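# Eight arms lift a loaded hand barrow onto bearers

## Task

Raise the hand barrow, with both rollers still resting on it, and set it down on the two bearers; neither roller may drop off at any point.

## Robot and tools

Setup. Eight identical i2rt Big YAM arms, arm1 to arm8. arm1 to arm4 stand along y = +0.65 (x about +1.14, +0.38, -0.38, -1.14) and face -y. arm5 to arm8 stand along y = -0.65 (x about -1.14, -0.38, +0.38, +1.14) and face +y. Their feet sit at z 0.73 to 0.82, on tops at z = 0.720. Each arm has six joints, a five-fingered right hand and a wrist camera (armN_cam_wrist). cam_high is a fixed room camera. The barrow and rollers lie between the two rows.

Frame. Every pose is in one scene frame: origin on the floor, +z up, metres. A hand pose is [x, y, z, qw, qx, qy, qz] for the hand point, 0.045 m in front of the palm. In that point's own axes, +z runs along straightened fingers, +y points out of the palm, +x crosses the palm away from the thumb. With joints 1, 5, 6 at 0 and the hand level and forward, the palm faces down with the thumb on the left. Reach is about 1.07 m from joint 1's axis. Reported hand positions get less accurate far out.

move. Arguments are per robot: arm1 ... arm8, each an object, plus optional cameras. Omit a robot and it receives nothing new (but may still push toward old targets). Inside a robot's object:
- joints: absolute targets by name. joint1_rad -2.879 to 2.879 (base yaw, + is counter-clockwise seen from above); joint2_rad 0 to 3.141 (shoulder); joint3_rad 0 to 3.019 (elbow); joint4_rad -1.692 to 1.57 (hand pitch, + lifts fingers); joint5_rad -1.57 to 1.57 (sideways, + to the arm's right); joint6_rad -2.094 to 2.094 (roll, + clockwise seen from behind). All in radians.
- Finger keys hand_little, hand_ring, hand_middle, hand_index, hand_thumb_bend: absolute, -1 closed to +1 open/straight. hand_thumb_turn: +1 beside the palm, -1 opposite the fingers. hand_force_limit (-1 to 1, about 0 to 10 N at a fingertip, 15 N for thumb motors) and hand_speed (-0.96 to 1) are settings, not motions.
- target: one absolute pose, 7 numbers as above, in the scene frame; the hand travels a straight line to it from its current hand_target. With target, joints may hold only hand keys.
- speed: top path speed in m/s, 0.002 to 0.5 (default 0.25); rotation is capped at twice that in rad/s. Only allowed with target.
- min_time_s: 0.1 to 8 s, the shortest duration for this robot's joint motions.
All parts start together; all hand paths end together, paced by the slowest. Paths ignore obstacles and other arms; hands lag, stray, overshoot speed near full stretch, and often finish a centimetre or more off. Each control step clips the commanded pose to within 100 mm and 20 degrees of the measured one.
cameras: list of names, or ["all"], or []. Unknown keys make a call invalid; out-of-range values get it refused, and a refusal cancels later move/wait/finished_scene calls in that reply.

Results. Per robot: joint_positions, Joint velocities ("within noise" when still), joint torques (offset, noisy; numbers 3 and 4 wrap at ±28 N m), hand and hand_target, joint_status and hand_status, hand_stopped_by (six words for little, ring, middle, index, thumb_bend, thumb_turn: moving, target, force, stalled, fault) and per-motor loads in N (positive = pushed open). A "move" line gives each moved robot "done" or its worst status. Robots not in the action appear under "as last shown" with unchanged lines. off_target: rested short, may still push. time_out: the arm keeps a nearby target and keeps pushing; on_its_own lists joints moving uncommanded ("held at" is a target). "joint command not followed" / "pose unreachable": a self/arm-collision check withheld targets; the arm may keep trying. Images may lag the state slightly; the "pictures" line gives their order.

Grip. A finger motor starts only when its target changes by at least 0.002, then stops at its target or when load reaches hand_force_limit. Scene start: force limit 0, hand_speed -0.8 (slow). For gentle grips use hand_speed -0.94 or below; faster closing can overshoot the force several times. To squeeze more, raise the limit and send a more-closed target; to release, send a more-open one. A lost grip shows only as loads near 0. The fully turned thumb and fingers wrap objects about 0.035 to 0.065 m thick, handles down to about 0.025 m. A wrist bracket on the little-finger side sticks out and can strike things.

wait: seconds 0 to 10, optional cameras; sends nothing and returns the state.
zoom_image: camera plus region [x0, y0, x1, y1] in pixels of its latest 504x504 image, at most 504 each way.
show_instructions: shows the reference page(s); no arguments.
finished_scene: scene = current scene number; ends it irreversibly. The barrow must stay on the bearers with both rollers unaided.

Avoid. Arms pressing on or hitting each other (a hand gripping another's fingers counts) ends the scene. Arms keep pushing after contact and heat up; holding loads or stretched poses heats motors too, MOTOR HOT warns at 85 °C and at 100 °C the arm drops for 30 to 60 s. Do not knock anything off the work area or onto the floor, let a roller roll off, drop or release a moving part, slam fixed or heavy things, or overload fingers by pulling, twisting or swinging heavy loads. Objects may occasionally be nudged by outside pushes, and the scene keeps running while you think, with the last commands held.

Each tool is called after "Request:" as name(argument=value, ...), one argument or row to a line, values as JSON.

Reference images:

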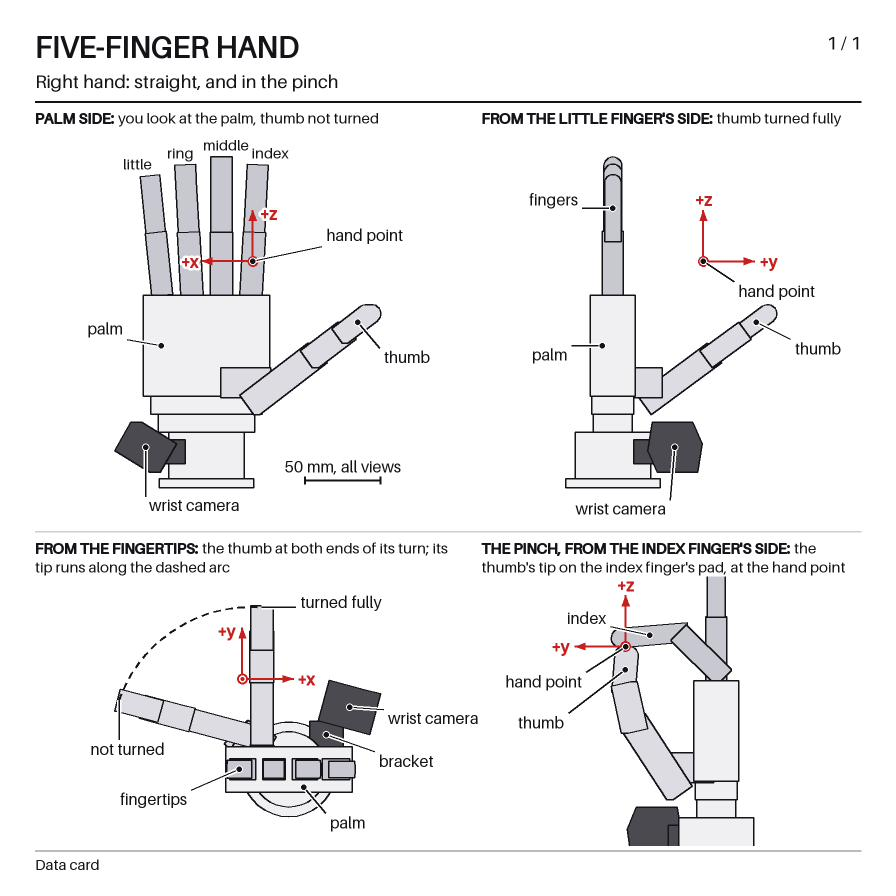

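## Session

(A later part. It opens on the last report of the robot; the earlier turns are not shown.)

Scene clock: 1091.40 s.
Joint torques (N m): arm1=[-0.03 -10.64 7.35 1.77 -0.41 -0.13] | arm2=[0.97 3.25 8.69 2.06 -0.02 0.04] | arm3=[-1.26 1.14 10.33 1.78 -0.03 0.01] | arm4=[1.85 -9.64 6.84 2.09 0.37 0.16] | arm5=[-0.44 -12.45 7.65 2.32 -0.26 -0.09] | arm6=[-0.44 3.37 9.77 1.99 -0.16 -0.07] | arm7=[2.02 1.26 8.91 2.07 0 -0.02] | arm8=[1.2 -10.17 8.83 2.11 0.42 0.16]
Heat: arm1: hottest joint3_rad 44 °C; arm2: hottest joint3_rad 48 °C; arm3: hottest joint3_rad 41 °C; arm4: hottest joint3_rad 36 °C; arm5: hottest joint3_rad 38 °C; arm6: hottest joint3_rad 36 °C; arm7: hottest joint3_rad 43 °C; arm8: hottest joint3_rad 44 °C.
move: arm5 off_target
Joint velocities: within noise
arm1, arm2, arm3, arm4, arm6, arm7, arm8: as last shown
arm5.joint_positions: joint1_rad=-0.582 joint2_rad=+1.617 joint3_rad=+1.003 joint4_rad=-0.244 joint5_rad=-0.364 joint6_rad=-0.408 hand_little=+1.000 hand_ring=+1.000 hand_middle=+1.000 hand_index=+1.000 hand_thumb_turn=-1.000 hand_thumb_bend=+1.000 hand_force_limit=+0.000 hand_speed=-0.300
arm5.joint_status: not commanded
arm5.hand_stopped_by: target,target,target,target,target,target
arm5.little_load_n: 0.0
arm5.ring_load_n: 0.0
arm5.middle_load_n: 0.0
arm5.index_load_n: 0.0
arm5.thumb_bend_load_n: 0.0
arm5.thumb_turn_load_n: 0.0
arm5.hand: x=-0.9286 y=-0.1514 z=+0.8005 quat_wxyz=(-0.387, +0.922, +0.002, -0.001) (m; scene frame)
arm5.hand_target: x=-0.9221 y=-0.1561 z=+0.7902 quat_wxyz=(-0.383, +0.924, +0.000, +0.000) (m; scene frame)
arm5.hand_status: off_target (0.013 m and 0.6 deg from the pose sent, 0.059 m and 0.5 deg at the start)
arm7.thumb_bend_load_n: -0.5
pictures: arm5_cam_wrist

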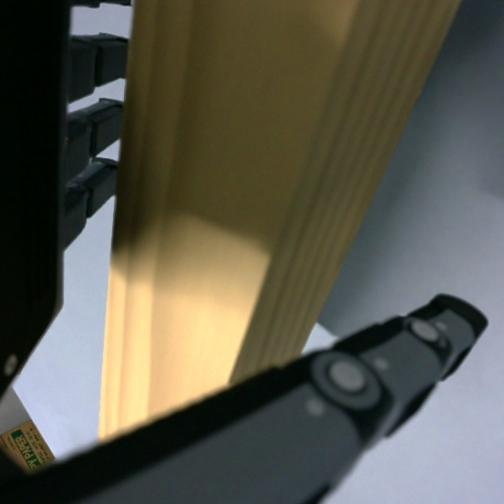

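Request:
move(
  arm1={"target": [0.879, 0.1857, 0.772, 0, 0, 0.9239, -0.3827], "speed": 0.04},
  arm4={"target": [-0.920, 0.206, 0.779, 0, 0, 0.9239, -0.3827], "speed": 0.04},
  arm5={"target": [-0.922, -0.1555, 0.775, 0.3827, -0.9239, 0, 0], "speed": 0.04},
  arm8={"target": [0.878, -0.1846, 0.777, 0.3827, -0.9239, 0, 0], "speed": 0.04},
  cameras=["arm1_cam_wrist", "arm4_cam_wrist", "arm5_cam_wrist", "arm8_cam_wrist"],
)

Scene clock: 1171.80 s.
Joint torques (N m): arm1=[-0.26 -11.4 7.25 1.72 -0.42 -0.11] | arm2=[1.03 3.37 8.69 2.06 -0.03 0.04] | arm3=[-1.32 1.08 10.36 1.78 0 0.03] | arm4=[1.49 -9.82 6.39 2 0.37 0.21] | arm5=[-0.38 -12.45 7.38 2.32 -0.2 -0.09] | arm6=[-0.38 3.37 9.77 2 -0.16 -0.06] | arm7=[2.14 1.32 8.87 2.15 0.02 0] | arm8=[1.2 -10.34 8.51 2.1 0.41 0.16]
Heat: arm1: hottest joint3_rad 43 °C; arm2: hottest joint3_rad 49 °C; arm3: hottest joint3_rad 41 °C; arm4: hottest joint3_rad 35 °C; arm5: hottest joint3_rad 36 °C; arm6: hottest joint3_rad 37 °C; arm7: hottest joint3_rad 43 °C; arm8: hottest joint3_rad 43 °C.
move: arm1 off_target; arm4 done; arm5 off_target; arm8 done
Joint velocities: within noise
arm1.joint_positions: joint1_rad=-0.660 joint2_rad=+1.648 joint3_rad=+0.994 joint4_rad=-0.235 joint5_rad=-0.450 joint6_rad=-0.498 hand_little=+1.000 hand_ring=+1.000 hand_middle=+1.000 hand_index=+1.000 hand_thumb_turn=-1.000 hand_thumb_bend=+1.000 hand_force_limit=+0.000 hand_speed=-0.300
arm1.joint_status: not commanded
arm1.hand_stopped_by: target,target,target,target,target,target
arm1.little_load_n: 0.0
arm1.ring_load_n: 0.0
arm1.middle_load_n: 0.0
arm1.index_load_n: 0.0
arm1.thumb_bend_load_n: 0.0
arm1.thumb_turn_load_n: 0.0
arm1.hand: x=+0.8845 y=+0.1814 z=+0.7827 quat_wxyz=(+0.000, +0.001, -0.922, +0.386) (m; scene frame)
arm1.hand_target: x=+0.8793 y=+0.1858 z=+0.7722 quat_wxyz=(+0.000, +0.000, -0.924, +0.383) (m; scene frame)
arm1.hand_status: off_target (0.013 m and 0.5 deg from the pose sent, 0.029 m and 0.4 deg at the start)
arm2.joint_positions: joint1_rad=-0.403 joint2_rad=+0.643 joint3_rad=+1.387 joint4_rad=-1.419 joint5_rad=+0.023 joint6_rad=-0.981 hand_little=+1.000 hand_ring=+1.000 hand_middle=+1.000 hand_index=+1.000 hand_thumb_turn=+1.000 hand_thumb_bend=+1.000 hand_force_limit=+0.000 hand_speed=-0.800
arm2.joint_status: not commanded
arm2.hand_stopped_by: target,target,target,target,target,target
arm2.little_load_n: 0.0
arm2.ring_load_n: 0.0
arm2.middle_load_n: 0.0
arm2.index_load_n: 0.0
arm2.thumb_bend_load_n: 0.0
arm2.thumb_turn_load_n: 0.0
arm2.hand: x=+0.2737 y=+0.4737 z=+1.2753 quat_wxyz=(+0.286, +0.268, -0.858, +0.331) (m; scene frame)
arm2.hand_target: x=+0.2738 y=+0.4735 z=+1.2877 quat_wxyz=(+0.294, +0.266, -0.852, +0.342) (m; scene frame)
arm2.hand_status: not commanded
arm3.joint_positions: joint1_rad=-0.026 joint2_rad=+0.627 joint3_rad=+1.432 joint4_rad=-1.431 joint5_rad=-0.114 joint6_rad=-1.352 hand_little=+1.000 hand_ring=+1.000 hand_middle=+1.000 hand_index=+1.000 hand_thumb_turn=+1.000 hand_thumb_bend=+1.000 hand_force_limit=+0.000 hand_speed=-0.800
arm3.joint_status: not commanded
arm3.hand_stopped_by: target,target,target,target,target,target
arm3.little_load_n: 0.0
arm3.ring_load_n: 0.0
arm3.middle_load_n: 0.0
arm3.index_load_n: 0.0
arm3.thumb_bend_load_n: -0.5
arm3.thumb_turn_load_n: 0.0
arm3.hand: x=-0.3987 y=+0.4314 z=+1.2218 quat_wxyz=(+0.244, +0.588, -0.669, +0.383) (m; scene frame)
arm3.hand_target: x=-0.3985 y=+0.4320 z=+1.2345 quat_wxyz=(+0.253, +0.584, -0.663, +0.393) (m; scene frame)
arm3.hand_status: not commanded
arm4.joint_positions: joint1_rad=+0.446 joint2_rad=+1.452 joint3_rad=+0.776 joint4_rad=-0.175 joint5_rad=+0.326 joint6_rad=+0.353 hand_little=+1.000 hand_ring=+1.000 hand_middle=+1.000 hand_index=+1.000 hand_thumb_turn=-1.000 hand_thumb_bend=+1.000 hand_force_limit=+0.000 hand_speed=-0.300
arm4.joint_status: not commanded
arm4.hand_stopped_by: target,target,target,target,target,target
arm4.little_load_n: 0.0
arm4.ring_load_n: 0.0
arm4.middle_load_n: 0.0
arm4.index_load_n: 0.0
arm4.thumb_bend_load_n: 0.0
arm4.thumb_turn_load_n: 0.0
arm4.hand: x=-0.9293 y=+0.2050 z=+0.7818 quat_wxyz=(+0.006, +0.000, -0.925, +0.379) (m; scene frame)
arm4.hand_target: x=-0.9201 y=+0.2061 z=+0.7792 quat_wxyz=(+0.000, +0.000, -0.924, +0.383) (m; scene frame)
arm4.hand_status: done (0.010 m and 0.8 deg from the pose sent, 0.025 m and 0.8 deg at the start)
arm5.joint_positions: joint1_rad=-0.582 joint2_rad=+1.641 joint3_rad=+0.990 joint4_rad=-0.203 joint5_rad=-0.366 joint6_rad=-0.408 hand_little=+1.000 hand_ring=+1.000 hand_middle=+1.000 hand_index=+1.000 hand_thumb_turn=-1.000 hand_thumb_bend=+1.000 hand_force_limit=+0.000 hand_speed=-0.300
arm5.joint_status: not commanded
arm5.hand_stopped_by: target,target,target,target,target,target
arm5.little_load_n: 0.0
arm5.ring_load_n: 0.0
arm5.middle_load_n: 0.0
arm5.index_load_n: 0.0
arm5.thumb_bend_load_n: 0.0
arm5.thumb_turn_load_n: 0.0
arm5.hand: x=-0.9283 y=-0.1500 z=+0.7874 quat_wxyz=(-0.388, +0.922, +0.003, -0.001) (m; scene frame)
arm5.hand_target: x=-0.9225 y=-0.1558 z=+0.7751 quat_wxyz=(-0.382, +0.924, +0.000, +0.000) (m; scene frame)
arm5.hand_status: off_target (0.015 m and 0.8 deg from the pose sent, 0.027 m and 0.6 deg at the start)
arm6.joint_positions: joint1_rad=+0.185 joint2_rad=+0.579 joint3_rad=+1.427 joint4_rad=-1.392 joint5_rad=-0.219 joint6_rad=-1.360 hand_little=+1.000 hand_ring=+1.000 hand_middle=+1.000 hand_index=+1.000 hand_thumb_turn=+1.000 hand_thumb_bend=+1.000 hand_force_limit=+0.000 hand_speed=-0.800
arm6.joint_status: not commanded
arm6.hand_stopped_by: target,target,target,target,target,target
arm6.little_load_n: 0.0
arm6.ring_load_n: 0.0
arm6.middle_load_n: 0.0
arm6.index_load_n: 0.0
arm6.thumb_bend_load_n: 0.0
arm6.thumb_turn_load_n: 0.0
arm6.hand: x=-0.4045 y=-0.4342 z=+1.2947 quat_wxyz=(-0.450, +0.601, +0.630, +0.199) (m; scene frame)
arm6.hand_target: x=-0.4044 y=-0.4350 z=+1.3068 quat_wxyz=(-0.459, +0.595, +0.626, +0.207) (m; scene frame)
arm6.hand_status: not commanded
arm7.joint_positions: joint1_rad=-0.098 joint2_rad=+0.544 joint3_rad=+1.323 joint4_rad=-1.412 joint5_rad=+0.048 joint6_rad=-1.006 hand_little=+1.000 hand_ring=+1.000 hand_middle=+1.000 hand_index=+1.000 hand_thumb_turn=+1.000 hand_thumb_bend=+1.000 hand_force_limit=+0.000 hand_speed=-0.800
arm7.joint_status: not commanded
arm7.hand_stopped_by: target,target,target,target,target,target
arm7.little_load_n: 0.0
arm7.ring_load_n: 0.0
arm7.middle_load_n: 0.0
arm7.index_load_n: 0.0
arm7.thumb_bend_load_n: 0.0
arm7.thumb_turn_load_n: 0.0
arm7.hand: x=+0.4359 y=-0.4641 z=+1.2206 quat_wxyz=(-0.365, +0.810, +0.381, +0.256) (m; scene frame)
arm7.hand_target: x=+0.4358 y=-0.4642 z=+1.2314 quat_wxyz=(-0.375, +0.804, +0.379, +0.262) (m; scene frame)
arm7.hand_status: not commanded
arm8.joint_positions: joint1_rad=+0.511 joint2_rad=+1.518 joint3_rad=+0.892 joint4_rad=-0.245 joint5_rad=+0.391 joint6_rad=+0.414 hand_little=+1.000 hand_ring=+1.000 hand_middle=+1.000 hand_index=+1.000 hand_thumb_turn=-1.000 hand_thumb_bend=+1.000 hand_force_limit=+0.000 hand_speed=-0.300
arm8.joint_status: not commanded
arm8.hand_stopped_by: target,target,target,target,target,target
arm8.little_load_n: 0.0
arm8.ring_load_n: 0.0
arm8.middle_load_n: 0.0
arm8.index_load_n: 0.0
arm8.thumb_bend_load_n: 0.0
arm8.thumb_turn_load_n: 0.0
arm8.hand: x=+0.8841 y=-0.1863 z=+0.7823 quat_wxyz=(-0.382, +0.924, +0.001, +0.002) (m; scene frame)
arm8.hand_target: x=+0.8782 y=-0.1848 z=+0.7770 quat_wxyz=(-0.383, +0.924, +0.000, +0.000) (m; scene frame)
arm8.hand_status: done (0.008 m and 0.3 deg from the pose sent, 0.026 m and 0.3 deg at the start)
pictures: arm1_cam_wrist, arm4_cam_wrist, arm5_cam_wrist, arm8_cam_wrist

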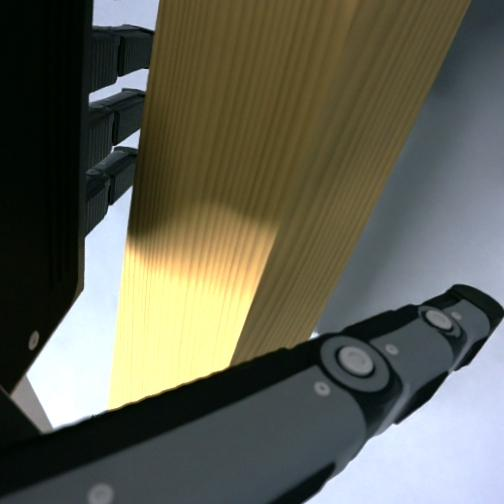

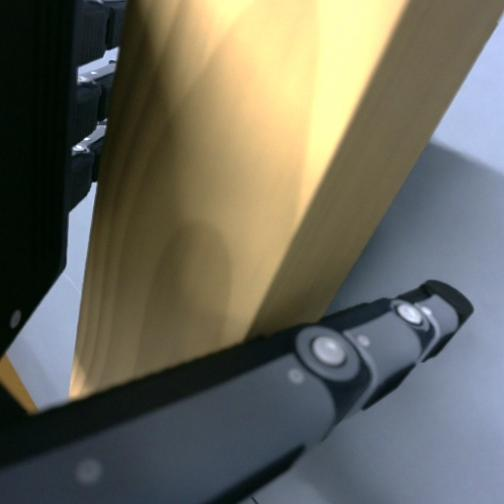

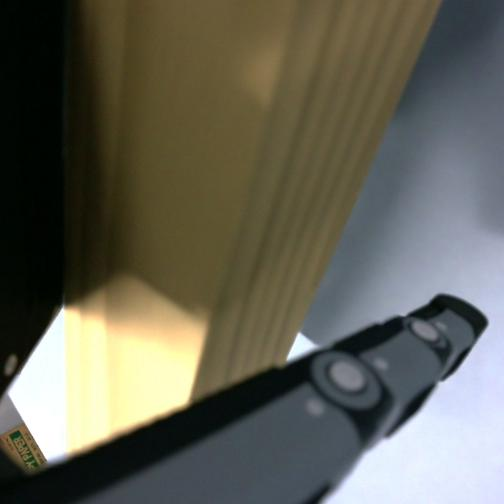

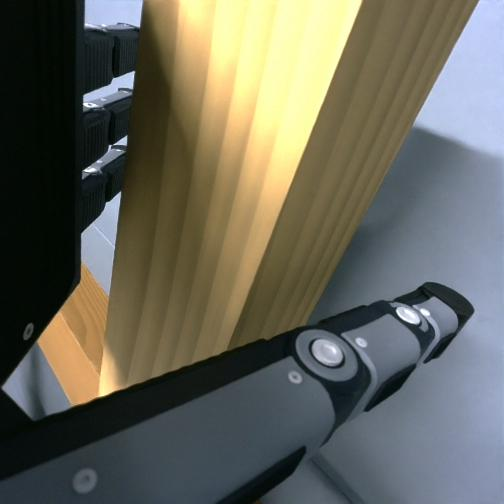

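Request:
move(
  arm1={"target": [0.879, 0.1857, 0.762, 0, 0, 0.9239, -0.3827], "speed": 0.04},
  arm4={"target": [-0.920, 0.206, 0.769, 0, 0, 0.9239, -0.3827], "speed": 0.04},
  arm5={"target": [-0.922, -0.1565, 0.772, 0.3827, -0.9239, 0, 0], "speed": 0.04},
  arm8={"target": [0.878, -0.1846, 0.767, 0.3827, -0.9239, 0, 0], "speed": 0.04},
)

Request:
move(
  arm1={"joints": {"hand_little": -0.6, "hand_ring": -0.6, "hand_middle": -0.6, "hand_index": -0.6, "hand_speed": -0.8, "hand_force_limit": -0.4}},
  arm4={"joints": {"hand_little": -0.6, "hand_ring": -0.6, "hand_middle": -0.6, "hand_index": -0.6, "hand_speed": -0.8, "hand_force_limit": -0.4}},
  arm5={"joints": {"hand_little": -0.6, "hand_ring": -0.6, "hand_middle": -0.6, "hand_index": -0.6, "hand_speed": -0.8, "hand_force_limit": -0.4}},
  arm8={"joints": {"hand_little": -0.6, "hand_ring": -0.6, "hand_middle": -0.6, "hand_index": -0.6, "hand_speed": -0.8, "hand_force_limit": -0.4}},
  cameras=["arm1_cam_wrist", "arm4_cam_wrist", "arm5_cam_wrist", "arm8_cam_wrist"],
)

Scene clock: 1192.67 s.
Joint torques (N m): arm1=[0.67 -10.64 7.01 1.89 -0.43 -0.14] | arm2=[1.2 3.19 8.68 2.06 -0.02 0.03] | arm3=[-1.03 1.14 10.36 1.77 0 0.02] | arm4=[1.38 -10.05 6.24 2.11 0.37 0.14] | arm5=[-0.56 -12.34 7.09 2.24 -0.21 -0.1] | arm6=[-0.44 3.43 9.77 1.99 -0.16 -0.06] | arm7=[1.9 1.2 8.99 2.14 0 0] | arm8=[1.26 -10.34 8.31 2.14 0.41 0.16]
Heat: arm1: hottest joint3_rad 42 °C; arm2: hottest joint3_rad 49 °C; arm3: hottest joint3_rad 41 °C; arm4: hottest joint3_rad 35 °C; arm5: hottest joint3_rad 35 °C; arm6: hottest joint3_rad 37 °C; arm7: hottest joint3_rad 43 °C; arm8: hottest joint3_rad 40 °C.
move: arm1 off_target; arm4 done; arm5 off_target; arm8 done
Joint velocities: within noise
arm1.joint_positions: joint1_rad=-0.660 joint2_rad=+1.666 joint3_rad=+0.985 joint4_rad=-0.208 joint5_rad=-0.450 joint6_rad=-0.498 hand_little=+1.000 hand_ring=+1.000 hand_middle=+1.000 hand_index=+1.000 hand_thumb_turn=-1.000 hand_thumb_bend=+1.000 hand_force_limit=+0.000 hand_speed=-0.300
arm1.joint_status: not commanded
arm1.hand_stopped_by: target,target,target,target,target,target
arm1.little_load_n: 0.0
arm1.ring_load_n: 0.0
arm1.middle_load_n: 0.0
arm1.index_load_n: 0.0
arm1.thumb_bend_load_n: 0.0
arm1.thumb_turn_load_n: 0.0
arm1.hand: x=+0.8842 y=+0.1810 z=+0.7733 quat_wxyz=(+0.000, +0.001, -0.922, +0.387) (m; scene frame)
arm1.hand_target: x=+0.8793 y=+0.1858 z=+0.7622 quat_wxyz=(+0.000, +0.000, -0.924, +0.383) (m; scene frame)
arm1.hand_status: off_target (0.013 m and 0.5 deg from the pose sent, 0.022 m and 0.5 deg at the start)
arm2, arm3, arm6, arm7: as last shown
arm3.thumb_bend_load_n: 0.0
arm4.joint_positions: joint1_rad=+0.447 joint2_rad=+1.470 joint3_rad=+0.765 joint4_rad=-0.146 joint5_rad=+0.326 joint6_rad=+0.353 hand_little=+1.000 hand_ring=+1.000 hand_middle=+1.000 hand_index=+1.000 hand_thumb_turn=-1.000 hand_thumb_bend=+1.000 hand_force_limit=+0.000 hand_speed=-0.300
arm4.joint_status: not commanded
arm4.hand_stopped_by: target,target,target,target,target,target
arm4.little_load_n: -0.5
arm4.ring_load_n: 0.0
arm4.middle_load_n: -0.5
arm4.index_load_n: 0.0
arm4.thumb_bend_load_n: 0.0
arm4.thumb_turn_load_n: -0.5
arm4.hand: x=-0.9292 y=+0.2053 z=+0.7726 quat_wxyz=(+0.006, +0.000, -0.925, +0.379) (m; scene frame)
arm4.hand_target: x=-0.9202 y=+0.2062 z=+0.7692 quat_wxyz=(+0.000, +0.000, -0.924, +0.383) (m; scene frame)
arm4.hand_status: done (0.010 m and 0.8 deg from the pose sent, 0.016 m and 0.8 deg at the start)
arm5.joint_positions: joint1_rad=-0.583 joint2_rad=+1.643 joint3_rad=+0.988 joint4_rad=-0.192 joint5_rad=-0.366 joint6_rad=-0.408 hand_little=+1.000 hand_ring=+1.000 hand_middle=+1.000 hand_index=+1.000 hand_thumb_turn=-1.000 hand_thumb_bend=+1.000 hand_force_limit=+0.000 hand_speed=-0.300
arm5.joint_status: not commanded
arm5.hand_stopped_by: target,target,target,target,target,target
arm5.little_load_n: 0.0
arm5.ring_load_n: 0.0
arm5.middle_load_n: 0.0
arm5.index_load_n: 0.0
arm5.thumb_bend_load_n: 0.0
arm5.thumb_turn_load_n: 0.0
arm5.hand: x=-0.9275 y=-0.1489 z=+0.7866 quat_wxyz=(-0.391, +0.920, +0.004, +0.001) (m; scene frame)
arm5.hand_target: x=-0.9224 y=-0.1567 z=+0.7723 quat_wxyz=(-0.383, +0.924, +0.000, +0.000) (m; scene frame)
arm5.hand_status: off_target (0.017 m and 1.1 deg from the pose sent, 0.018 m and 0.8 deg at the start)
arm8.joint_positions: joint1_rad=+0.511 joint2_rad=+1.535 joint3_rad=+0.882 joint4_rad=-0.216 joint5_rad=+0.391 joint6_rad=+0.415 hand_little=+1.000 hand_ring=+1.000 hand_middle=+1.000 hand_index=+1.000 hand_thumb_turn=-1.000 hand_thumb_bend=+1.000 hand_force_limit=+0.000 hand_speed=-0.300
arm8.joint_status: not commanded
arm8.hand_stopped_by: target,target,target,target,target,target
arm8.little_load_n: 0.0
arm8.ring_load_n: 0.0
arm8.middle_load_n: 0.0
arm8.index_load_n: 0.0
arm8.thumb_bend_load_n: 0.0
arm8.thumb_turn_load_n: 0.0
arm8.hand: x=+0.8838 y=-0.1858 z=+0.7731 quat_wxyz=(-0.382, +0.924, +0.000, +0.002) (m; scene frame)
arm8.hand_target: x=+0.8782 y=-0.1848 z=+0.7670 quat_wxyz=(-0.383, +0.924, +0.000, +0.000) (m; scene frame)
arm8.hand_status: done (0.008 m and 0.2 deg from the pose sent, 0.017 m and 0.3 deg at the start)
pictures: none

Scene clock: 1195.93 s.
Joint torques (N m): arm1=[-0.56 -11.81 6.98 1.07 -0.15 -0.12] | arm2=[1.03 3.25 8.7 2.03 -0.02 0.05] | arm3=[-1.14 0.85 10.26 1.73 0 0.04] | arm4=[1.79 -10.11 6.24 2.07 0.36 0.15] | arm5=[-0.56 -13.57 6.98 1.29 0.05 -0.1] | arm6=[-0.38 3.43 9.77 1.99 -0.16 -0.06] | arm7=[1.96 1.08 8.95 2.07 0 -0.01] | arm8=[1.55 -12.92 8.13 0.81 0.15 0.04]
Heat: arm1: hottest joint3_rad 42 °C; arm2: hottest joint3_rad 49 °C; arm3: hottest joint3_rad 41 °C; arm4: hottest joint3_rad 35 °C; arm5: hottest joint3_rad 35 °C; arm6: hottest joint3_rad 37 °C; arm7: hottest joint3_rad 43 °C; arm8: hottest joint3_rad 40 °C.
move: arm1 off_target; arm4 off_target; arm5 off_target; arm8 off_target
Joint velocities: arm1=[within noise] | arm2=[within noise] | arm3=[within noise] | arm4=[within noise] | arm5=[within noise] | arm6=[-0.015 0.005 -0.007 0.017 -0.007 -0.168] | arm7=[within noise] | arm8=[within noise]
arm1.joint_positions: joint1_rad=-0.660 joint2_rad=+1.679 joint3_rad=+0.985 joint4_rad=-0.188 joint5_rad=-0.456 joint6_rad=-0.503 hand_little=-0.292 hand_ring=-0.255 hand_middle=-0.219 hand_index=-0.182 hand_thumb_turn=-1.000 hand_thumb_bend=+1.000 hand_force_limit=-0.400 hand_speed=-0.800
arm1.joint_status: hand_little off_target (ended at -0.292, target -0.600); hand_ring off_target (ended at -0.255, target -0.600); hand_middle off_target (ended at -0.219, target -0.600); hand_index off_target (ended at -0.182, target -0.600); the others done
arm1.hand_stopped_by: force,force,force,force,target,target
arm1.little_load_n: 4.5
arm1.ring_load_n: 0.0
arm1.middle_load_n: 0.0
arm1.index_load_n: 0.0
arm1.thumb_bend_load_n: 0.0
arm1.thumb_turn_load_n: 0.0
arm1.hand: x=+0.8827 y=+0.1782 z=+0.7692 quat_wxyz=(+0.001, +0.005, -0.920, +0.391) (m; scene frame)
arm1.hand_target: x=+0.8791 y=+0.1859 z=+0.7622 quat_wxyz=(+0.000, +0.000, -0.924, +0.383) (m; scene frame)
arm1.hand_status: not commanded
arm2, arm3, arm6, arm7: as last shown
arm2.middle_load_n: 0.5
arm4.joint_positions: joint1_rad=+0.447 joint2_rad=+1.473 joint3_rad=+0.765 joint4_rad=-0.143 joint5_rad=+0.326 joint6_rad=+0.354 hand_little=-0.533 hand_ring=-0.533 hand_middle=-0.570 hand_index=-0.587 hand_thumb_turn=-1.000 hand_thumb_bend=+1.000 hand_force_limit=-0.400 hand_speed=-0.800
arm4.joint_status: hand_little off_target (ended at -0.533, target -0.600); hand_ring off_target (ended at -0.533, target -0.600); hand_middle off_target (ended at -0.570, target -0.600); the others done
arm4.hand_stopped_by: force,force,force,force,target,target
arm4.little_load_n: 1.5
arm4.ring_load_n: 0.5
arm4.middle_load_n: 3.5
arm4.index_load_n: 5.5
arm4.thumb_bend_load_n: 1.0
arm4.thumb_turn_load_n: 0.0
arm4.hand: x=-0.9287 y=+0.2050 z=+0.7718 quat_wxyz=(+0.006, +0.000, -0.925, +0.379) (m; scene frame)
arm4.hand_target: x=-0.9201 y=+0.2062 z=+0.7691 quat_wxyz=(+0.000, +0.000, -0.924, +0.383) (m; scene frame)
arm4.hand_status: not commanded
arm5.joint_positions: joint1_rad=-0.583 joint2_rad=+1.657 joint3_rad=+0.988 joint4_rad=-0.172 joint5_rad=-0.372 joint6_rad=-0.408 hand_little=-0.513 hand_ring=-0.458 hand_middle=-0.404 hand_index=-0.348 hand_thumb_turn=-1.000 hand_thumb_bend=+1.000 hand_force_limit=-0.400 hand_speed=-0.800
arm5.joint_status: hand_little off_target (ended at -0.513, target -0.600); hand_ring off_target (ended at -0.458, target -0.600); hand_middle off_target (ended at -0.404, target -0.600); hand_index off_target (ended at -0.348, target -0.600); the others done
arm5.hand_stopped_by: force,force,force,force,target,target
arm5.little_load_n: 3.0
arm5.ring_load_n: 0.5
arm5.middle_load_n: 0.0
arm5.index_load_n: 0.0
arm5.thumb_bend_load_n: 0.0
arm5.thumb_turn_load_n: 0.0
arm5.hand: x=-0.9270 y=-0.1458 z=+0.7822 quat_wxyz=(-0.394, +0.919, +0.005, +0.000) (m; scene frame)
arm5.hand_target: x=-0.9223 y=-0.1567 z=+0.7724 quat_wxyz=(-0.383, +0.924, +0.000, +0.000) (m; scene frame)
arm5.hand_status: not commanded
arm8.joint_positions: joint1_rad=+0.507 joint2_rad=+1.561 joint3_rad=+0.882 joint4_rad=-0.185 joint5_rad=+0.396 joint6_rad=+0.428 hand_little=-0.599 hand_ring=-0.588 hand_middle=-0.588 hand_index=-0.570 hand_thumb_turn=-1.000 hand_thumb_bend=+1.000 hand_force_limit=-0.400 hand_speed=-0.800
arm8.joint_status: hand_index off_target (ended at -0.570, target -0.600); the others done
arm8.hand_stopped_by: force,force,force,force,target,target
arm8.little_load_n: 3.0
arm8.ring_load_n: 4.0
arm8.middle_load_n: 4.0
arm8.index_load_n: 1.0
arm8.thumb_bend_load_n: 0.5
arm8.thumb_turn_load_n: 1.0
arm8.hand: x=+0.8832 y=-0.1797 z=+0.7650 quat_wxyz=(-0.386, +0.923, -0.009, +0.001) (m; scene frame)
arm8.hand_target: x=+0.8781 y=-0.1848 z=+0.7671 quat_wxyz=(-0.383, +0.924, +0.000, +0.000) (m; scene frame)
arm8.hand_status: not commanded
pictures: arm1_cam_wrist, arm4_cam_wrist, arm5_cam_wrist, arm8_cam_wrist

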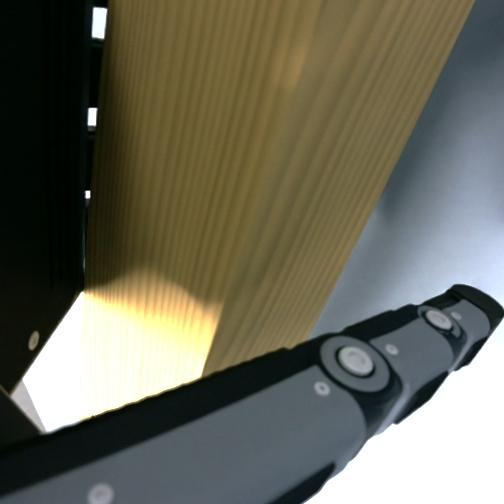

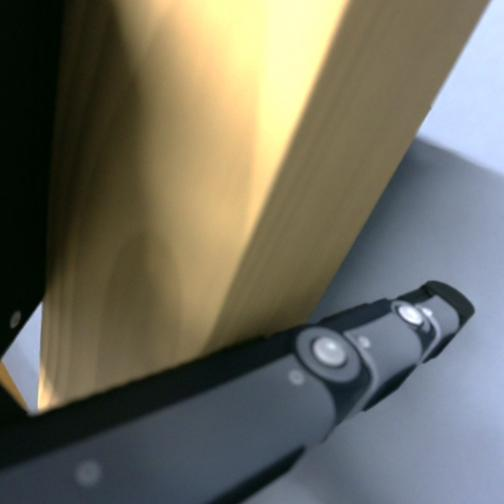

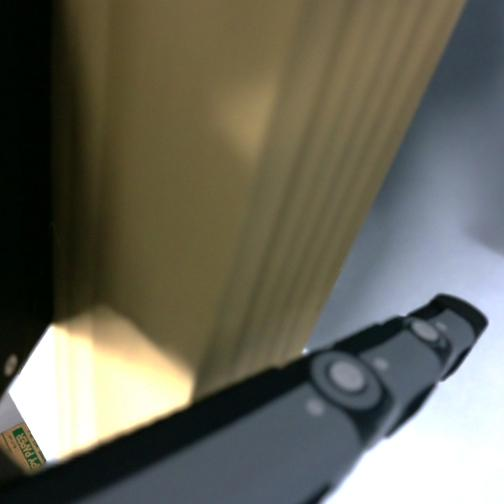

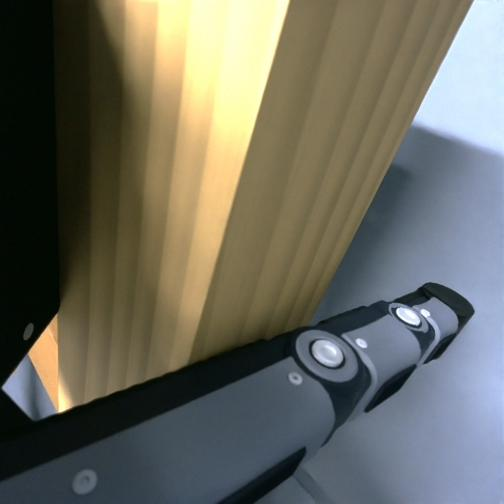

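Request:
move(
  arm1={"joints": {"hand_little": -0.9, "hand_ring": -0.9, "hand_middle": -0.9, "hand_index": -0.9, "hand_speed": -0.85, "hand_force_limit": 0.0}},
  arm4={"joints": {"hand_little": -0.9, "hand_ring": -0.9, "hand_middle": -0.9, "hand_index": -0.9, "hand_speed": -0.85, "hand_force_limit": 0.0}},
  arm5={"joints": {"hand_little": -0.9, "hand_ring": -0.9, "hand_middle": -0.9, "hand_index": -0.9, "hand_speed": -0.85, "hand_force_limit": 0.0}},
  arm8={"joints": {"hand_little": -0.9, "hand_ring": -0.9, "hand_middle": -0.9, "hand_index": -0.9, "hand_speed": -0.85, "hand_force_limit": 0.0}},
  cameras=["arm1_cam_wrist", "arm4_cam_wrist", "arm5_cam_wrist", "arm8_cam_wrist"],
)

Scene clock: 1218.83 s.
Joint torques (N m): arm1=[-0.32 -12.69 6.8 0.4 -0.11 -0.09] | arm2=[0.91 3.31 8.75 2.03 -0.02 0.04] | arm3=[-1.08 1.14 10.41 1.73 -0.02 0.03] | arm4=[1.61 -9.7 6.23 2.06 0.48 0.16] | arm5=[-0.56 -14.56 6.95 0.83 0.16 -0.11] | arm6=[-0.38 3.43 9.77 1.98 -0.16 -0.06] | arm7=[2.2 1.2 8.94 2.1 0.02 0] | arm8=[1.61 -13.04 8.12 0.79 0.22 0.02]
Heat: arm1: hottest joint3_rad 43 °C; arm2: hottest joint3_rad 49 °C; arm3: hottest joint3_rad 42 °C; arm4: hottest joint3_rad 35 °C; arm5: hottest joint3_rad 35 °C; arm6: hottest joint3_rad 37 °C; arm7: hottest joint3_rad 43 °C; arm8: hottest joint3_rad 39 °C.
move: arm1 off_target; arm4 off_target; arm5 off_target; arm8 off_target
Joint velocities: within noise
arm1.joint_positions: joint1_rad=-0.659 joint2_rad=+1.684 joint3_rad=+0.985 joint4_rad=-0.179 joint5_rad=-0.458 joint6_rad=-0.504 hand_little=-0.303 hand_ring=-0.309 hand_middle=-0.327 hand_index=-0.332 hand_thumb_turn=-1.000 hand_thumb_bend=+1.000 hand_force_limit=+0.000 hand_speed=-0.850
arm1.joint_status: hand_little off_target (ended at -0.303, target -0.900); hand_ring off_target (ended at -0.309, target -0.900); hand_middle off_target (ended at -0.327, target -0.900); hand_index off_target (ended at -0.332, target -0.900); the others done
arm1.hand_stopped_by: force,force,force,force,target,target
arm1.little_load_n: 0.0
arm1.ring_load_n: 0.0
arm1.middle_load_n: 1.0
arm1.index_load_n: 4.5
arm1.thumb_bend_load_n: 0.0
arm1.thumb_turn_load_n: 0.0
arm1.hand: x=+0.8828 y=+0.1766 z=+0.7673 quat_wxyz=(+0.001, +0.007, -0.920, +0.392) (m; scene frame)
arm1.hand_target: x=+0.8791 y=+0.1859 z=+0.7622 quat_wxyz=(+0.000, +0.000, -0.924, +0.383) (m; scene frame)
arm1.hand_status: not commanded
arm2, arm3, arm6, arm7: as last shown
arm2.middle_load_n: 0.0
arm4.joint_positions: joint1_rad=+0.447 joint2_rad=+1.474 joint3_rad=+0.765 joint4_rad=-0.141 joint5_rad=+0.323 joint6_rad=+0.354 hand_little=-0.558 hand_ring=-0.558 hand_middle=-0.581 hand_index=-0.587 hand_thumb_turn=-1.000 hand_thumb_bend=+1.000 hand_force_limit=+0.000 hand_speed=-0.850
arm4.joint_status: hand_little off_target (ended at -0.558, target -0.900); hand_ring off_target (ended at -0.558, target -0.900); hand_middle off_target (ended at -0.581, target -0.900); hand_index off_target (ended at -0.587, target -0.900); the others done
arm4.hand_stopped_by: force,force,force,force,target,target
arm4.little_load_n: 4.5
arm4.ring_load_n: 4.5
arm4.middle_load_n: 5.0
arm4.index_load_n: 3.5
arm4.thumb_bend_load_n: 1.0
arm4.thumb_turn_load_n: 1.0
arm4.hand: x=-0.9280 y=+0.2048 z=+0.7716 quat_wxyz=(+0.004, +0.000, -0.925, +0.379) (m; scene frame)
arm4.hand_target: x=-0.9201 y=+0.2062 z=+0.7692 quat_wxyz=(+0.000, +0.000, -0.924, +0.383) (m; scene frame)
arm4.hand_status: not commanded
arm5.joint_positions: joint1_rad=-0.583 joint2_rad=+1.665 joint3_rad=+0.988 joint4_rad=-0.162 joint5_rad=-0.375 joint6_rad=-0.406 hand_little=-0.566 hand_ring=-0.553 hand_middle=-0.539 hand_index=-0.525 hand_thumb_turn=-1.000 hand_thumb_bend=+1.000 hand_force_limit=+0.000 hand_speed=-0.850
arm5.joint_status: hand_little off_target (ended at -0.566, target -0.900); hand_ring off_target (ended at -0.553, target -0.900); hand_middle off_target (ended at -0.539, target -0.900); hand_index off_target (ended at -0.525, target -0.900); the others done
arm5.hand_stopped_by: force,force,force,force,target,target
arm5.little_load_n: 0.0
arm5.ring_load_n: 0.0
arm5.middle_load_n: 1.5
arm5.index_load_n: 4.5
arm5.thumb_bend_load_n: 0.0
arm5.thumb_turn_load_n: 0.0
arm5.hand: x=-0.9267 y=-0.1441 z=+0.7797 quat_wxyz=(-0.396, +0.918, +0.005, -0.001) (m; scene frame)
arm5.hand_target: x=-0.9222 y=-0.1567 z=+0.7724 quat_wxyz=(-0.383, +0.924, +0.000, +0.000) (m; scene frame)
arm5.hand_status: not commanded
arm8.joint_positions: joint1_rad=+0.506 joint2_rad=+1.561 joint3_rad=+0.882 joint4_rad=-0.184 joint5_rad=+0.394 joint6_rad=+0.430 hand_little=-0.624 hand_ring=-0.599 hand_middle=-0.599 hand_index=-0.608 hand_thumb_turn=-1.000 hand_thumb_bend=+1.000 hand_force_limit=+0.000 hand_speed=-0.850
arm8.joint_status: hand_little off_target (ended at -0.624, target -0.900); hand_ring off_target (ended at -0.599, target -0.900); hand_middle off_target (ended at -0.599, target -0.900); hand_index off_target (ended at -0.608, target -0.900); the others done
arm8.hand_stopped_by: force,force,force,force,target,target
arm8.little_load_n: 6.0
arm8.ring_load_n: 3.0
arm8.middle_load_n: 3.5
arm8.index_load_n: 8.0
arm8.thumb_bend_load_n: 1.0
arm8.thumb_turn_load_n: 0.5
arm8.hand: x=+0.8832 y=-0.1794 z=+0.7647 quat_wxyz=(-0.385, +0.923, -0.011, +0.000) (m; scene frame)
arm8.hand_target: x=+0.8781 y=-0.1847 z=+0.7672 quat_wxyz=(-0.383, +0.924, +0.000, +0.000) (m; scene frame)
arm8.hand_status: not commanded
pictures: arm1_cam_wrist, arm4_cam_wrist, arm5_cam_wrist, arm8_cam_wrist

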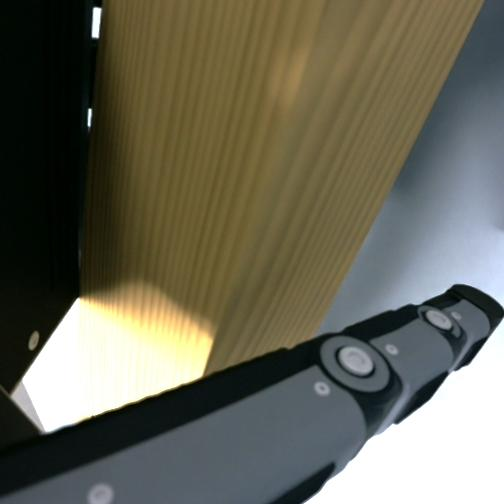

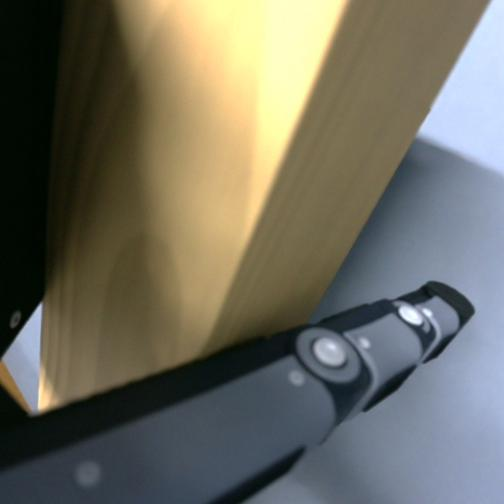

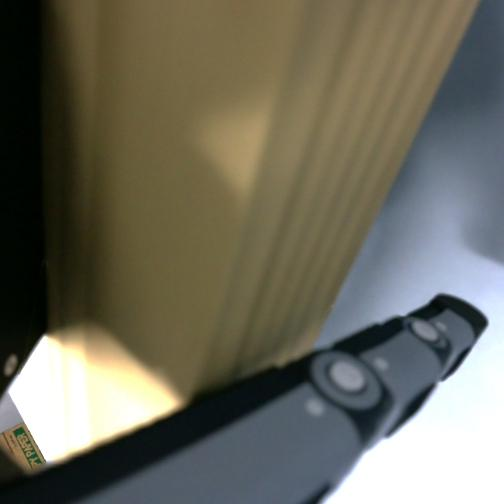

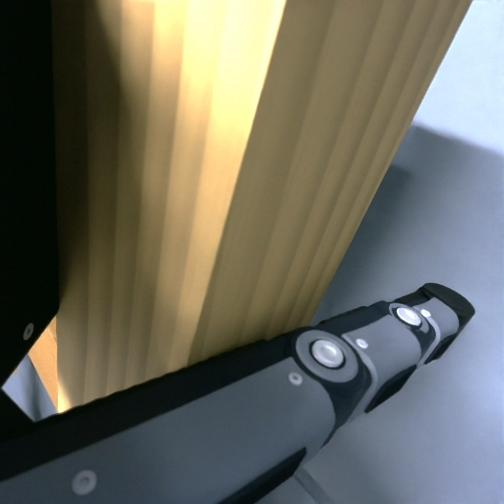

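Request:
move(
  arm1={"joints": {"hand_little": -0.95, "hand_ring": -0.95, "hand_middle": -0.95, "hand_index": -0.95, "hand_thumb_bend": -0.6, "hand_speed": -0.85, "hand_force_limit": 0.2}},
  arm4={"joints": {"hand_thumb_bend": -0.6, "hand_speed": -0.85, "hand_force_limit": -0.3}},
  arm5={"joints": {"hand_little": -0.95, "hand_ring": -0.95, "hand_middle": -0.95, "hand_index": -0.95, "hand_thumb_bend": -0.6, "hand_speed": -0.85, "hand_force_limit": 0.2}},
  arm8={"joints": {"hand_thumb_bend": -0.6, "hand_speed": -0.85, "hand_force_limit": -0.3}},
  cameras=["arm1_cam_wrist", "arm4_cam_wrist", "arm5_cam_wrist", "arm8_cam_wrist"],
)

Scene clock: 1245.07 s.
Joint torques (N m): arm1=[-0.32 -13.57 6.71 0.23 -0.03 -0.08] | arm2=[0.85 3.19 8.68 2.04 -0.03 0.04] | arm3=[-1.08 1.08 10.35 1.74 -0.01 0] | arm4=[1.26 -10.52 6.31 1.74 0.45 0.17] | arm5=[-0.62 -14.8 6.93 0.81 0.13 -0.11] | arm6=[-0.38 3.37 9.78 1.99 -0.16 -0.06] | arm7=[2.02 0.91 8.9 2.1 0 -0.01] | arm8=[1.67 -13.04 8.13 0.75 0.22 0.01]
Heat: arm1: hottest joint3_rad 43 °C; arm2: hottest joint3_rad 49 °C; arm3: hottest joint3_rad 42 °C; arm4: hottest joint3_rad 34 °C; arm5: hottest joint3_rad 35 °C; arm6: hottest joint3_rad 37 °C; arm7: hottest joint3_rad 43 °C; arm8: hottest joint3_rad 38 °C.
move: arm1 off_target; arm4 off_target; arm5 off_target; arm8 off_target
Joint velocities: within noise
arm1.joint_positions: joint1_rad=-0.655 joint2_rad=+1.700 joint3_rad=+0.986 joint4_rad=-0.165 joint5_rad=-0.459 joint6_rad=-0.504 hand_little=-0.549 hand_ring=-0.540 hand_middle=-0.533 hand_index=-0.524 hand_thumb_turn=-1.000 hand_thumb_bend=+0.819 hand_force_limit=+0.200 hand_speed=-0.850
arm1.joint_status: hand_little off_target (ended at -0.549, target -0.950); hand_ring off_target (ended at -0.540, target -0.950); hand_middle off_target (ended at -0.533, target -0.950); hand_index off_target (ended at -0.524, target -0.950); hand_thumb_bend off_target (ended at +0.819, target -0.600); the others done
arm1.hand_stopped_by: force,force,force,force,force,target
arm1.little_load_n: 9.0
arm1.ring_load_n: 8.5
arm1.middle_load_n: 5.5
arm1.index_load_n: 2.5
arm1.thumb_bend_load_n: 9.0
arm1.thumb_turn_load_n: 2.5
arm1.hand: x=+0.8838 y=+0.1739 z=+0.7613 quat_wxyz=(+0.000, +0.009, -0.920, +0.392) (m; scene frame)
arm1.hand_target: x=+0.8791 y=+0.1859 z=+0.7622 quat_wxyz=(+0.000, +0.000, -0.924, +0.383) (m; scene frame)
arm1.hand_status: not commanded
arm2, arm3, arm6, arm7: as last shown
arm4.joint_positions: joint1_rad=+0.447 joint2_rad=+1.475 joint3_rad=+0.765 joint4_rad=-0.137 joint5_rad=+0.323 joint6_rad=+0.354 hand_little=-0.558 hand_ring=-0.558 hand_middle=-0.581 hand_index=-0.587 hand_thumb_turn=-1.000 hand_thumb_bend=+0.975 hand_force_limit=-0.300 hand_speed=-0.850
arm4.joint_status: hand_thumb_bend off_target (ended at +0.975, target -0.600); the others done
arm4.hand_stopped_by: force,force,force,force,force,target
arm4.little_load_n: 5.0
arm4.ring_load_n: 4.5
arm4.middle_load_n: 6.0
arm4.index_load_n: 4.5
arm4.thumb_bend_load_n: 5.5
arm4.thumb_turn_load_n: 0.0
arm4.hand: x=-0.9276 y=+0.2041 z=+0.7715 quat_wxyz=(+0.003, +0.000, -0.925, +0.380) (m; scene frame)
arm4.hand_target: x=-0.9201 y=+0.2063 z=+0.7690 quat_wxyz=(+0.000, +0.000, -0.924, +0.382) (m; scene frame)
arm4.hand_status: not commanded
arm5.joint_positions: joint1_rad=-0.582 joint2_rad=+1.668 joint3_rad=+0.988 joint4_rad=-0.162 joint5_rad=-0.374 joint6_rad=-0.407 hand_little=-0.673 hand_ring=-0.632 hand_middle=-0.606 hand_index=-0.577 hand_thumb_turn=-1.000 hand_thumb_bend=+0.858 hand_force_limit=+0.200 hand_speed=-0.850
arm5.joint_status: hand_little off_target (ended at -0.673, target -0.950); hand_ring off_target (ended at -0.632, target -0.950); hand_middle off_target (ended at -0.606, target -0.950); hand_index off_target (ended at -0.577, target -0.950); hand_thumb_bend off_target (ended at +0.858, target -0.600); the others done
arm5.hand_stopped_by: force,force,force,force,force,target
arm5.little_load_n: 7.0
arm5.ring_load_n: 5.5
arm5.middle_load_n: 5.0
arm5.index_load_n: 4.0
arm5.thumb_bend_load_n: 9.0
arm5.thumb_turn_load_n: 3.0
arm5.hand: x=-0.9271 y=-0.1442 z=+0.7781 quat_wxyz=(-0.395, +0.919, +0.006, -0.001) (m; scene frame)
arm5.hand_target: x=-0.9223 y=-0.1567 z=+0.7724 quat_wxyz=(-0.383, +0.924, +0.000, +0.000) (m; scene frame)
arm5.hand_status: not commanded
arm8.joint_positions: joint1_rad=+0.505 joint2_rad=+1.562 joint3_rad=+0.882 joint4_rad=-0.183 joint5_rad=+0.394 joint6_rad=+0.431 hand_little=-0.624 hand_ring=-0.599 hand_middle=-0.599 hand_index=-0.608 hand_thumb_turn=-1.000 hand_thumb_bend=+0.962 hand_force_limit=-0.300 hand_speed=-0.850
arm8.joint_status: hand_thumb_bend off_target (ended at +0.962, target -0.600); the others done
arm8.hand_stopped_by: force,force,force,force,force,target
arm8.little_load_n: 5.5
arm8.ring_load_n: 3.0
arm8.middle_load_n: 3.5
arm8.index_load_n: 9.0
arm8.thumb_bend_load_n: 5.0
arm8.thumb_turn_load_n: 0.0
arm8.hand: x=+0.8835 y=-0.1792 z=+0.7646 quat_wxyz=(-0.385, +0.923, -0.011, +0.000) (m; scene frame)
arm8.hand_target: x=+0.8782 y=-0.1848 z=+0.7671 quat_wxyz=(-0.383, +0.924, +0.000, +0.000) (m; scene frame)
arm8.hand_status: not commanded
pictures: arm1_cam_wrist, arm4_cam_wrist, arm5_cam_wrist, arm8_cam_wrist

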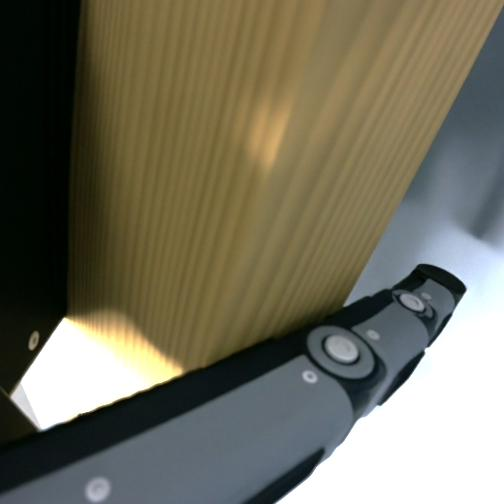

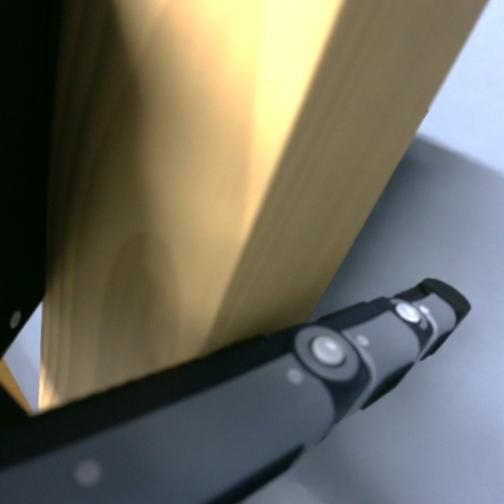

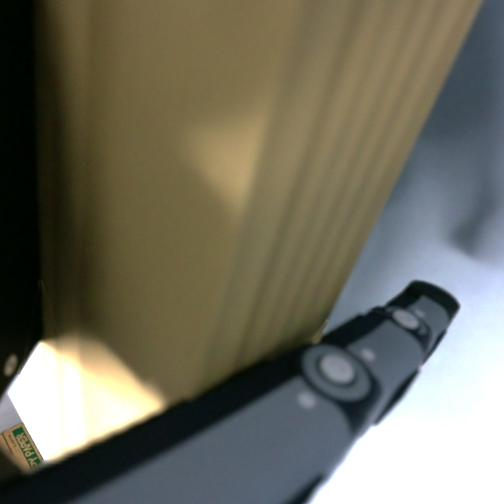

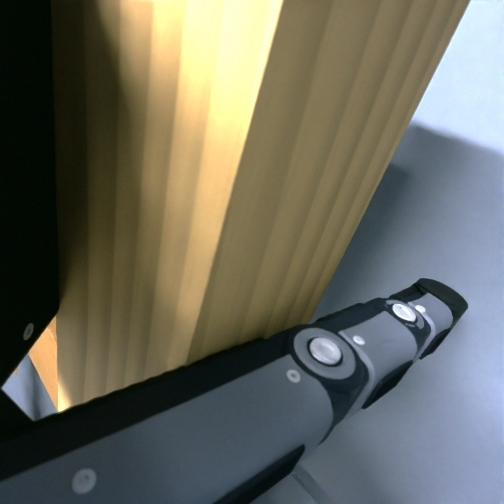

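Request:
move(
  arm2={"target": [0.27, 0.073, 0.96, 0, 0, 0.9239, -0.3827], "speed": 0.2, "joints": {"hand_thumb_turn": -1, "hand_speed": -0.3}},
  arm3={"target": [-0.24, 0.086, 0.96, 0, 0, 0.9239, -0.3827], "speed": 0.2, "joints": {"hand_thumb_turn": -1, "hand_speed": -0.3}},
  arm6={"target": [-0.12, -0.049, 0.96, 0.3827, -0.9239, 0, 0], "speed": 0.2, "joints": {"hand_thumb_turn": -1, "hand_speed": -0.3}},
  arm7={"target": [0.08, -0.054, 0.96, 0.3827, -0.9239, 0, 0], "speed": 0.2, "joints": {"hand_thumb_turn": -1, "hand_speed": -0.3}},
  cameras=["arm2_cam_wrist", "arm3_cam_wrist", "arm6_cam_wrist", "arm7_cam_wrist", "cam_high"],
)

Scene clock: 1317.07 s.
Joint torques (N m): arm1=[-0.32 -13.86 6.79 0.32 -0.05 -0.07] | arm2=[1.79 -9.05 12.78 2.25 -0.23 0.22] | arm3=[-0.67 -13.39 16.17 1.88 0.14 0.15] | arm4=[1.73 -10.17 6.16 1.78 0.46 0.15] | arm5=[-0.62 -14.74 6.93 0.8 0.14 -0.1] | arm6=[-1.14 -12.4 14.94 1.31 -0.23 0.07] | arm7=[2.61 -16.73 13.52 1.96 0.15 0.13] | arm8=[1.67 -13.1 8.13 0.76 0.22 0.01]
Heat: arm1: hottest joint3_rad 43 °C; arm2: hottest joint3_rad 50 °C; arm3: hottest joint3_rad 43 °C; arm4: hottest joint3_rad 34 °C; arm5: hottest joint3_rad 35 °C; arm6: hottest joint3_rad 38 °C; arm7: hottest joint3_rad 44 °C; arm8: hottest joint3_rad 37 °C.
move: arm2 off_target; arm3 off_target; arm6 off_target; arm7 off_target
Joint velocities: within noise
arm1, arm4, arm5, arm8: as last shown
arm1.thumb_turn_load_n: 3.0
arm2.joint_positions: joint1_rad=-0.333 joint2_rad=+1.588 joint3_rad=+1.174 joint4_rad=-0.474 joint5_rad=-0.210 joint6_rad=-0.212 hand_little=+1.000 hand_ring=+1.000 hand_middle=+1.000 hand_index=+1.000 hand_thumb_turn=-1.000 hand_thumb_bend=+1.000 hand_force_limit=+0.000 hand_speed=-0.300
arm2.joint_status: all done
arm2.hand_stopped_by: target,target,target,target,target,target
arm2.little_load_n: 0.0
arm2.ring_load_n: 0.0
arm2.middle_load_n: 0.0
arm2.index_load_n: 0.0
arm2.thumb_bend_load_n: 0.0
arm2.thumb_turn_load_n: 0.0
arm2.hand: x=+0.2696 y=+0.1053 z=+0.9309 quat_wxyz=(-0.004, -0.004, -0.937, +0.349) (m; scene frame)
arm2.hand_target: x=+0.2708 y=+0.0758 z=+0.9608 quat_wxyz=(-0.001, +0.000, -0.924, +0.383) (m; scene frame)
arm2.hand_status: off_target (0.043 m and 4.2 deg from the pose sent, 0.510 m and 46.2 deg at the start)
arm3.joint_positions: joint1_rad=+0.165 joint2_rad=+1.449 joint3_rad=+1.251 joint4_rad=-0.672 joint5_rad=+0.143 joint6_rad=+0.155 hand_little=+1.000 hand_ring=+1.000 hand_middle=+1.000 hand_index=+1.000 hand_thumb_turn=-1.000 hand_thumb_bend=+1.000 hand_force_limit=+0.000 hand_speed=-0.300
arm3.joint_status: all done
arm3.hand_stopped_by: target,target,target,target,target,target
arm3.little_load_n: 0.0
arm3.ring_load_n: 0.0
arm3.middle_load_n: 0.0
arm3.index_load_n: 0.0
arm3.thumb_bend_load_n: 0.0
arm3.thumb_turn_load_n: 0.0
arm3.hand: x=-0.2498 y=+0.1125 z=+0.9260 quat_wxyz=(+0.010, +0.006, -0.938, +0.347) (m; scene frame)
arm3.hand_target: x=-0.2406 y=+0.0888 z=+0.9606 quat_wxyz=(+0.000, +0.000, -0.924, +0.383) (m; scene frame)
arm3.hand_status: off_target (0.044 m and 4.6 deg from the pose sent, 0.462 m and 80.2 deg at the start)
arm4.little_load_n: 4.5
arm4.ring_load_n: 5.0
arm4.index_load_n: 5.0
arm4.thumb_turn_load_n: 0.5
arm5.little_load_n: 7.5
arm5.thumb_bend_load_n: 8.5
arm6.joint_positions: joint1_rad=-0.477 joint2_rad=+1.747 joint3_rad=+1.473 joint4_rad=-0.623 joint5_rad=-0.377 joint6_rad=-0.402 hand_little=+1.000 hand_ring=+1.000 hand_middle=+1.000 hand_index=+1.000 hand_thumb_turn=-1.000 hand_thumb_bend=+1.000 hand_force_limit=+0.000 hand_speed=-0.300
arm6.joint_status: all done
arm6.hand_stopped_by: target,target,target,target,target,target
arm6.little_load_n: 0.0
arm6.ring_load_n: 0.0
arm6.middle_load_n: 0.0
arm6.index_load_n: 0.0
arm6.thumb_bend_load_n: 0.0
arm6.thumb_turn_load_n: 0.0
arm6.hand: x=-0.1350 y=-0.0655 z=+0.9362 quat_wxyz=(-0.363, +0.932, +0.004, -0.012) (m; scene frame)
arm6.hand_target: x=-0.1206 y=-0.0505 z=+0.9604 quat_wxyz=(-0.383, +0.924, +0.000, +0.000) (m; scene frame)
arm6.hand_status: off_target (0.033 m and 2.8 deg from the pose sent, 0.584 m and 86.6 deg at the start)
arm7.joint_positions: joint1_rad=+0.486 joint2_rad=+1.679 joint3_rad=+1.445 joint4_rad=-0.659 joint5_rad=+0.339 joint6_rad=+0.343 hand_little=+1.000 hand_ring=+1.000 hand_middle=+1.000 hand_index=+1.000 hand_thumb_turn=-1.000 hand_thumb_bend=+1.000 hand_force_limit=+0.000 hand_speed=-0.300
arm7.joint_status: all done
arm7.hand_stopped_by: target,target,target,target,target,target
arm7.little_load_n: -0.5
arm7.ring_load_n: 0.0
arm7.middle_load_n: 0.0
arm7.index_load_n: 0.0
arm7.thumb_bend_load_n: 0.0
arm7.thumb_turn_load_n: 0.0
arm7.hand: x=+0.0974 y=-0.0732 z=+0.9329 quat_wxyz=(-0.357, +0.934, +0.008, +0.018) (m; scene frame)
arm7.hand_target: x=+0.0808 y=-0.0560 z=+0.9605 quat_wxyz=(-0.383, +0.924, +0.000, +0.000) (m; scene frame)
arm7.hand_status: off_target (0.038 m and 3.9 deg from the pose sent, 0.602 m and 54.8 deg at the start)
arm8.little_load_n: 6.0
arm8.index_load_n: 8.5
pictures: arm2_cam_wrist, arm3_cam_wrist, arm6_cam_wrist, arm7_cam_wrist, cam_high

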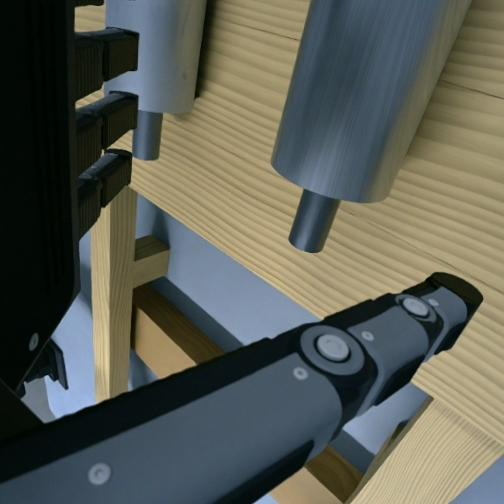

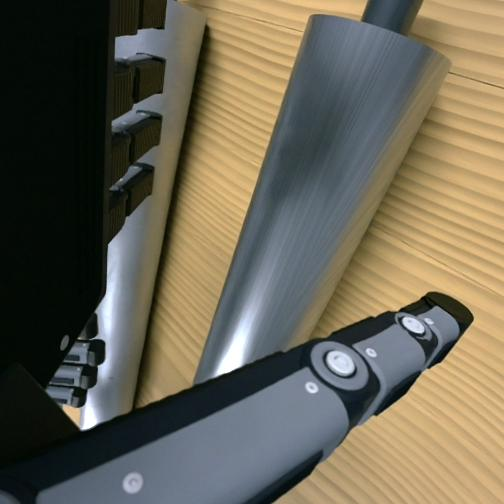

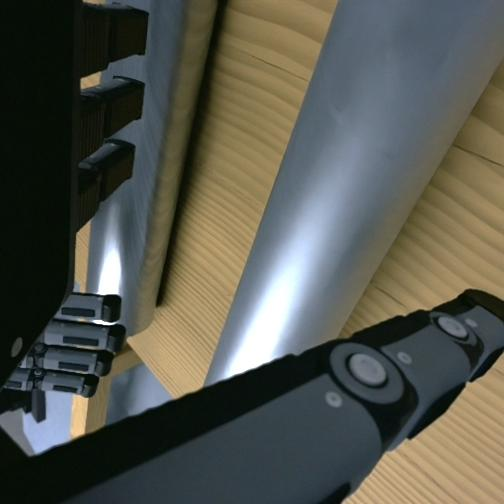

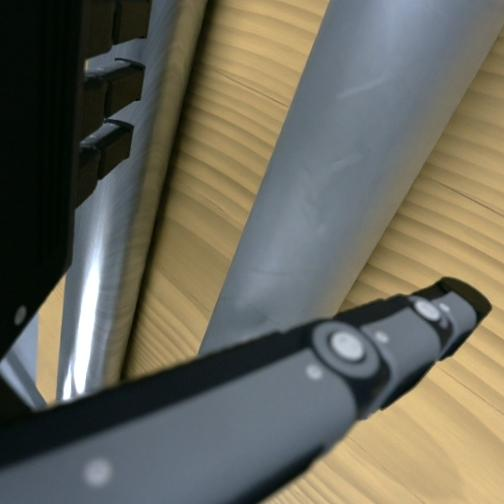

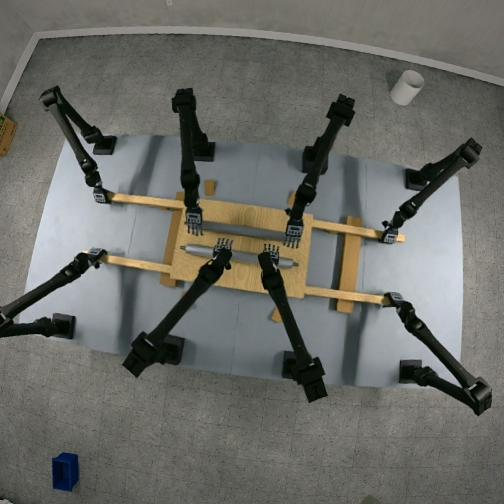

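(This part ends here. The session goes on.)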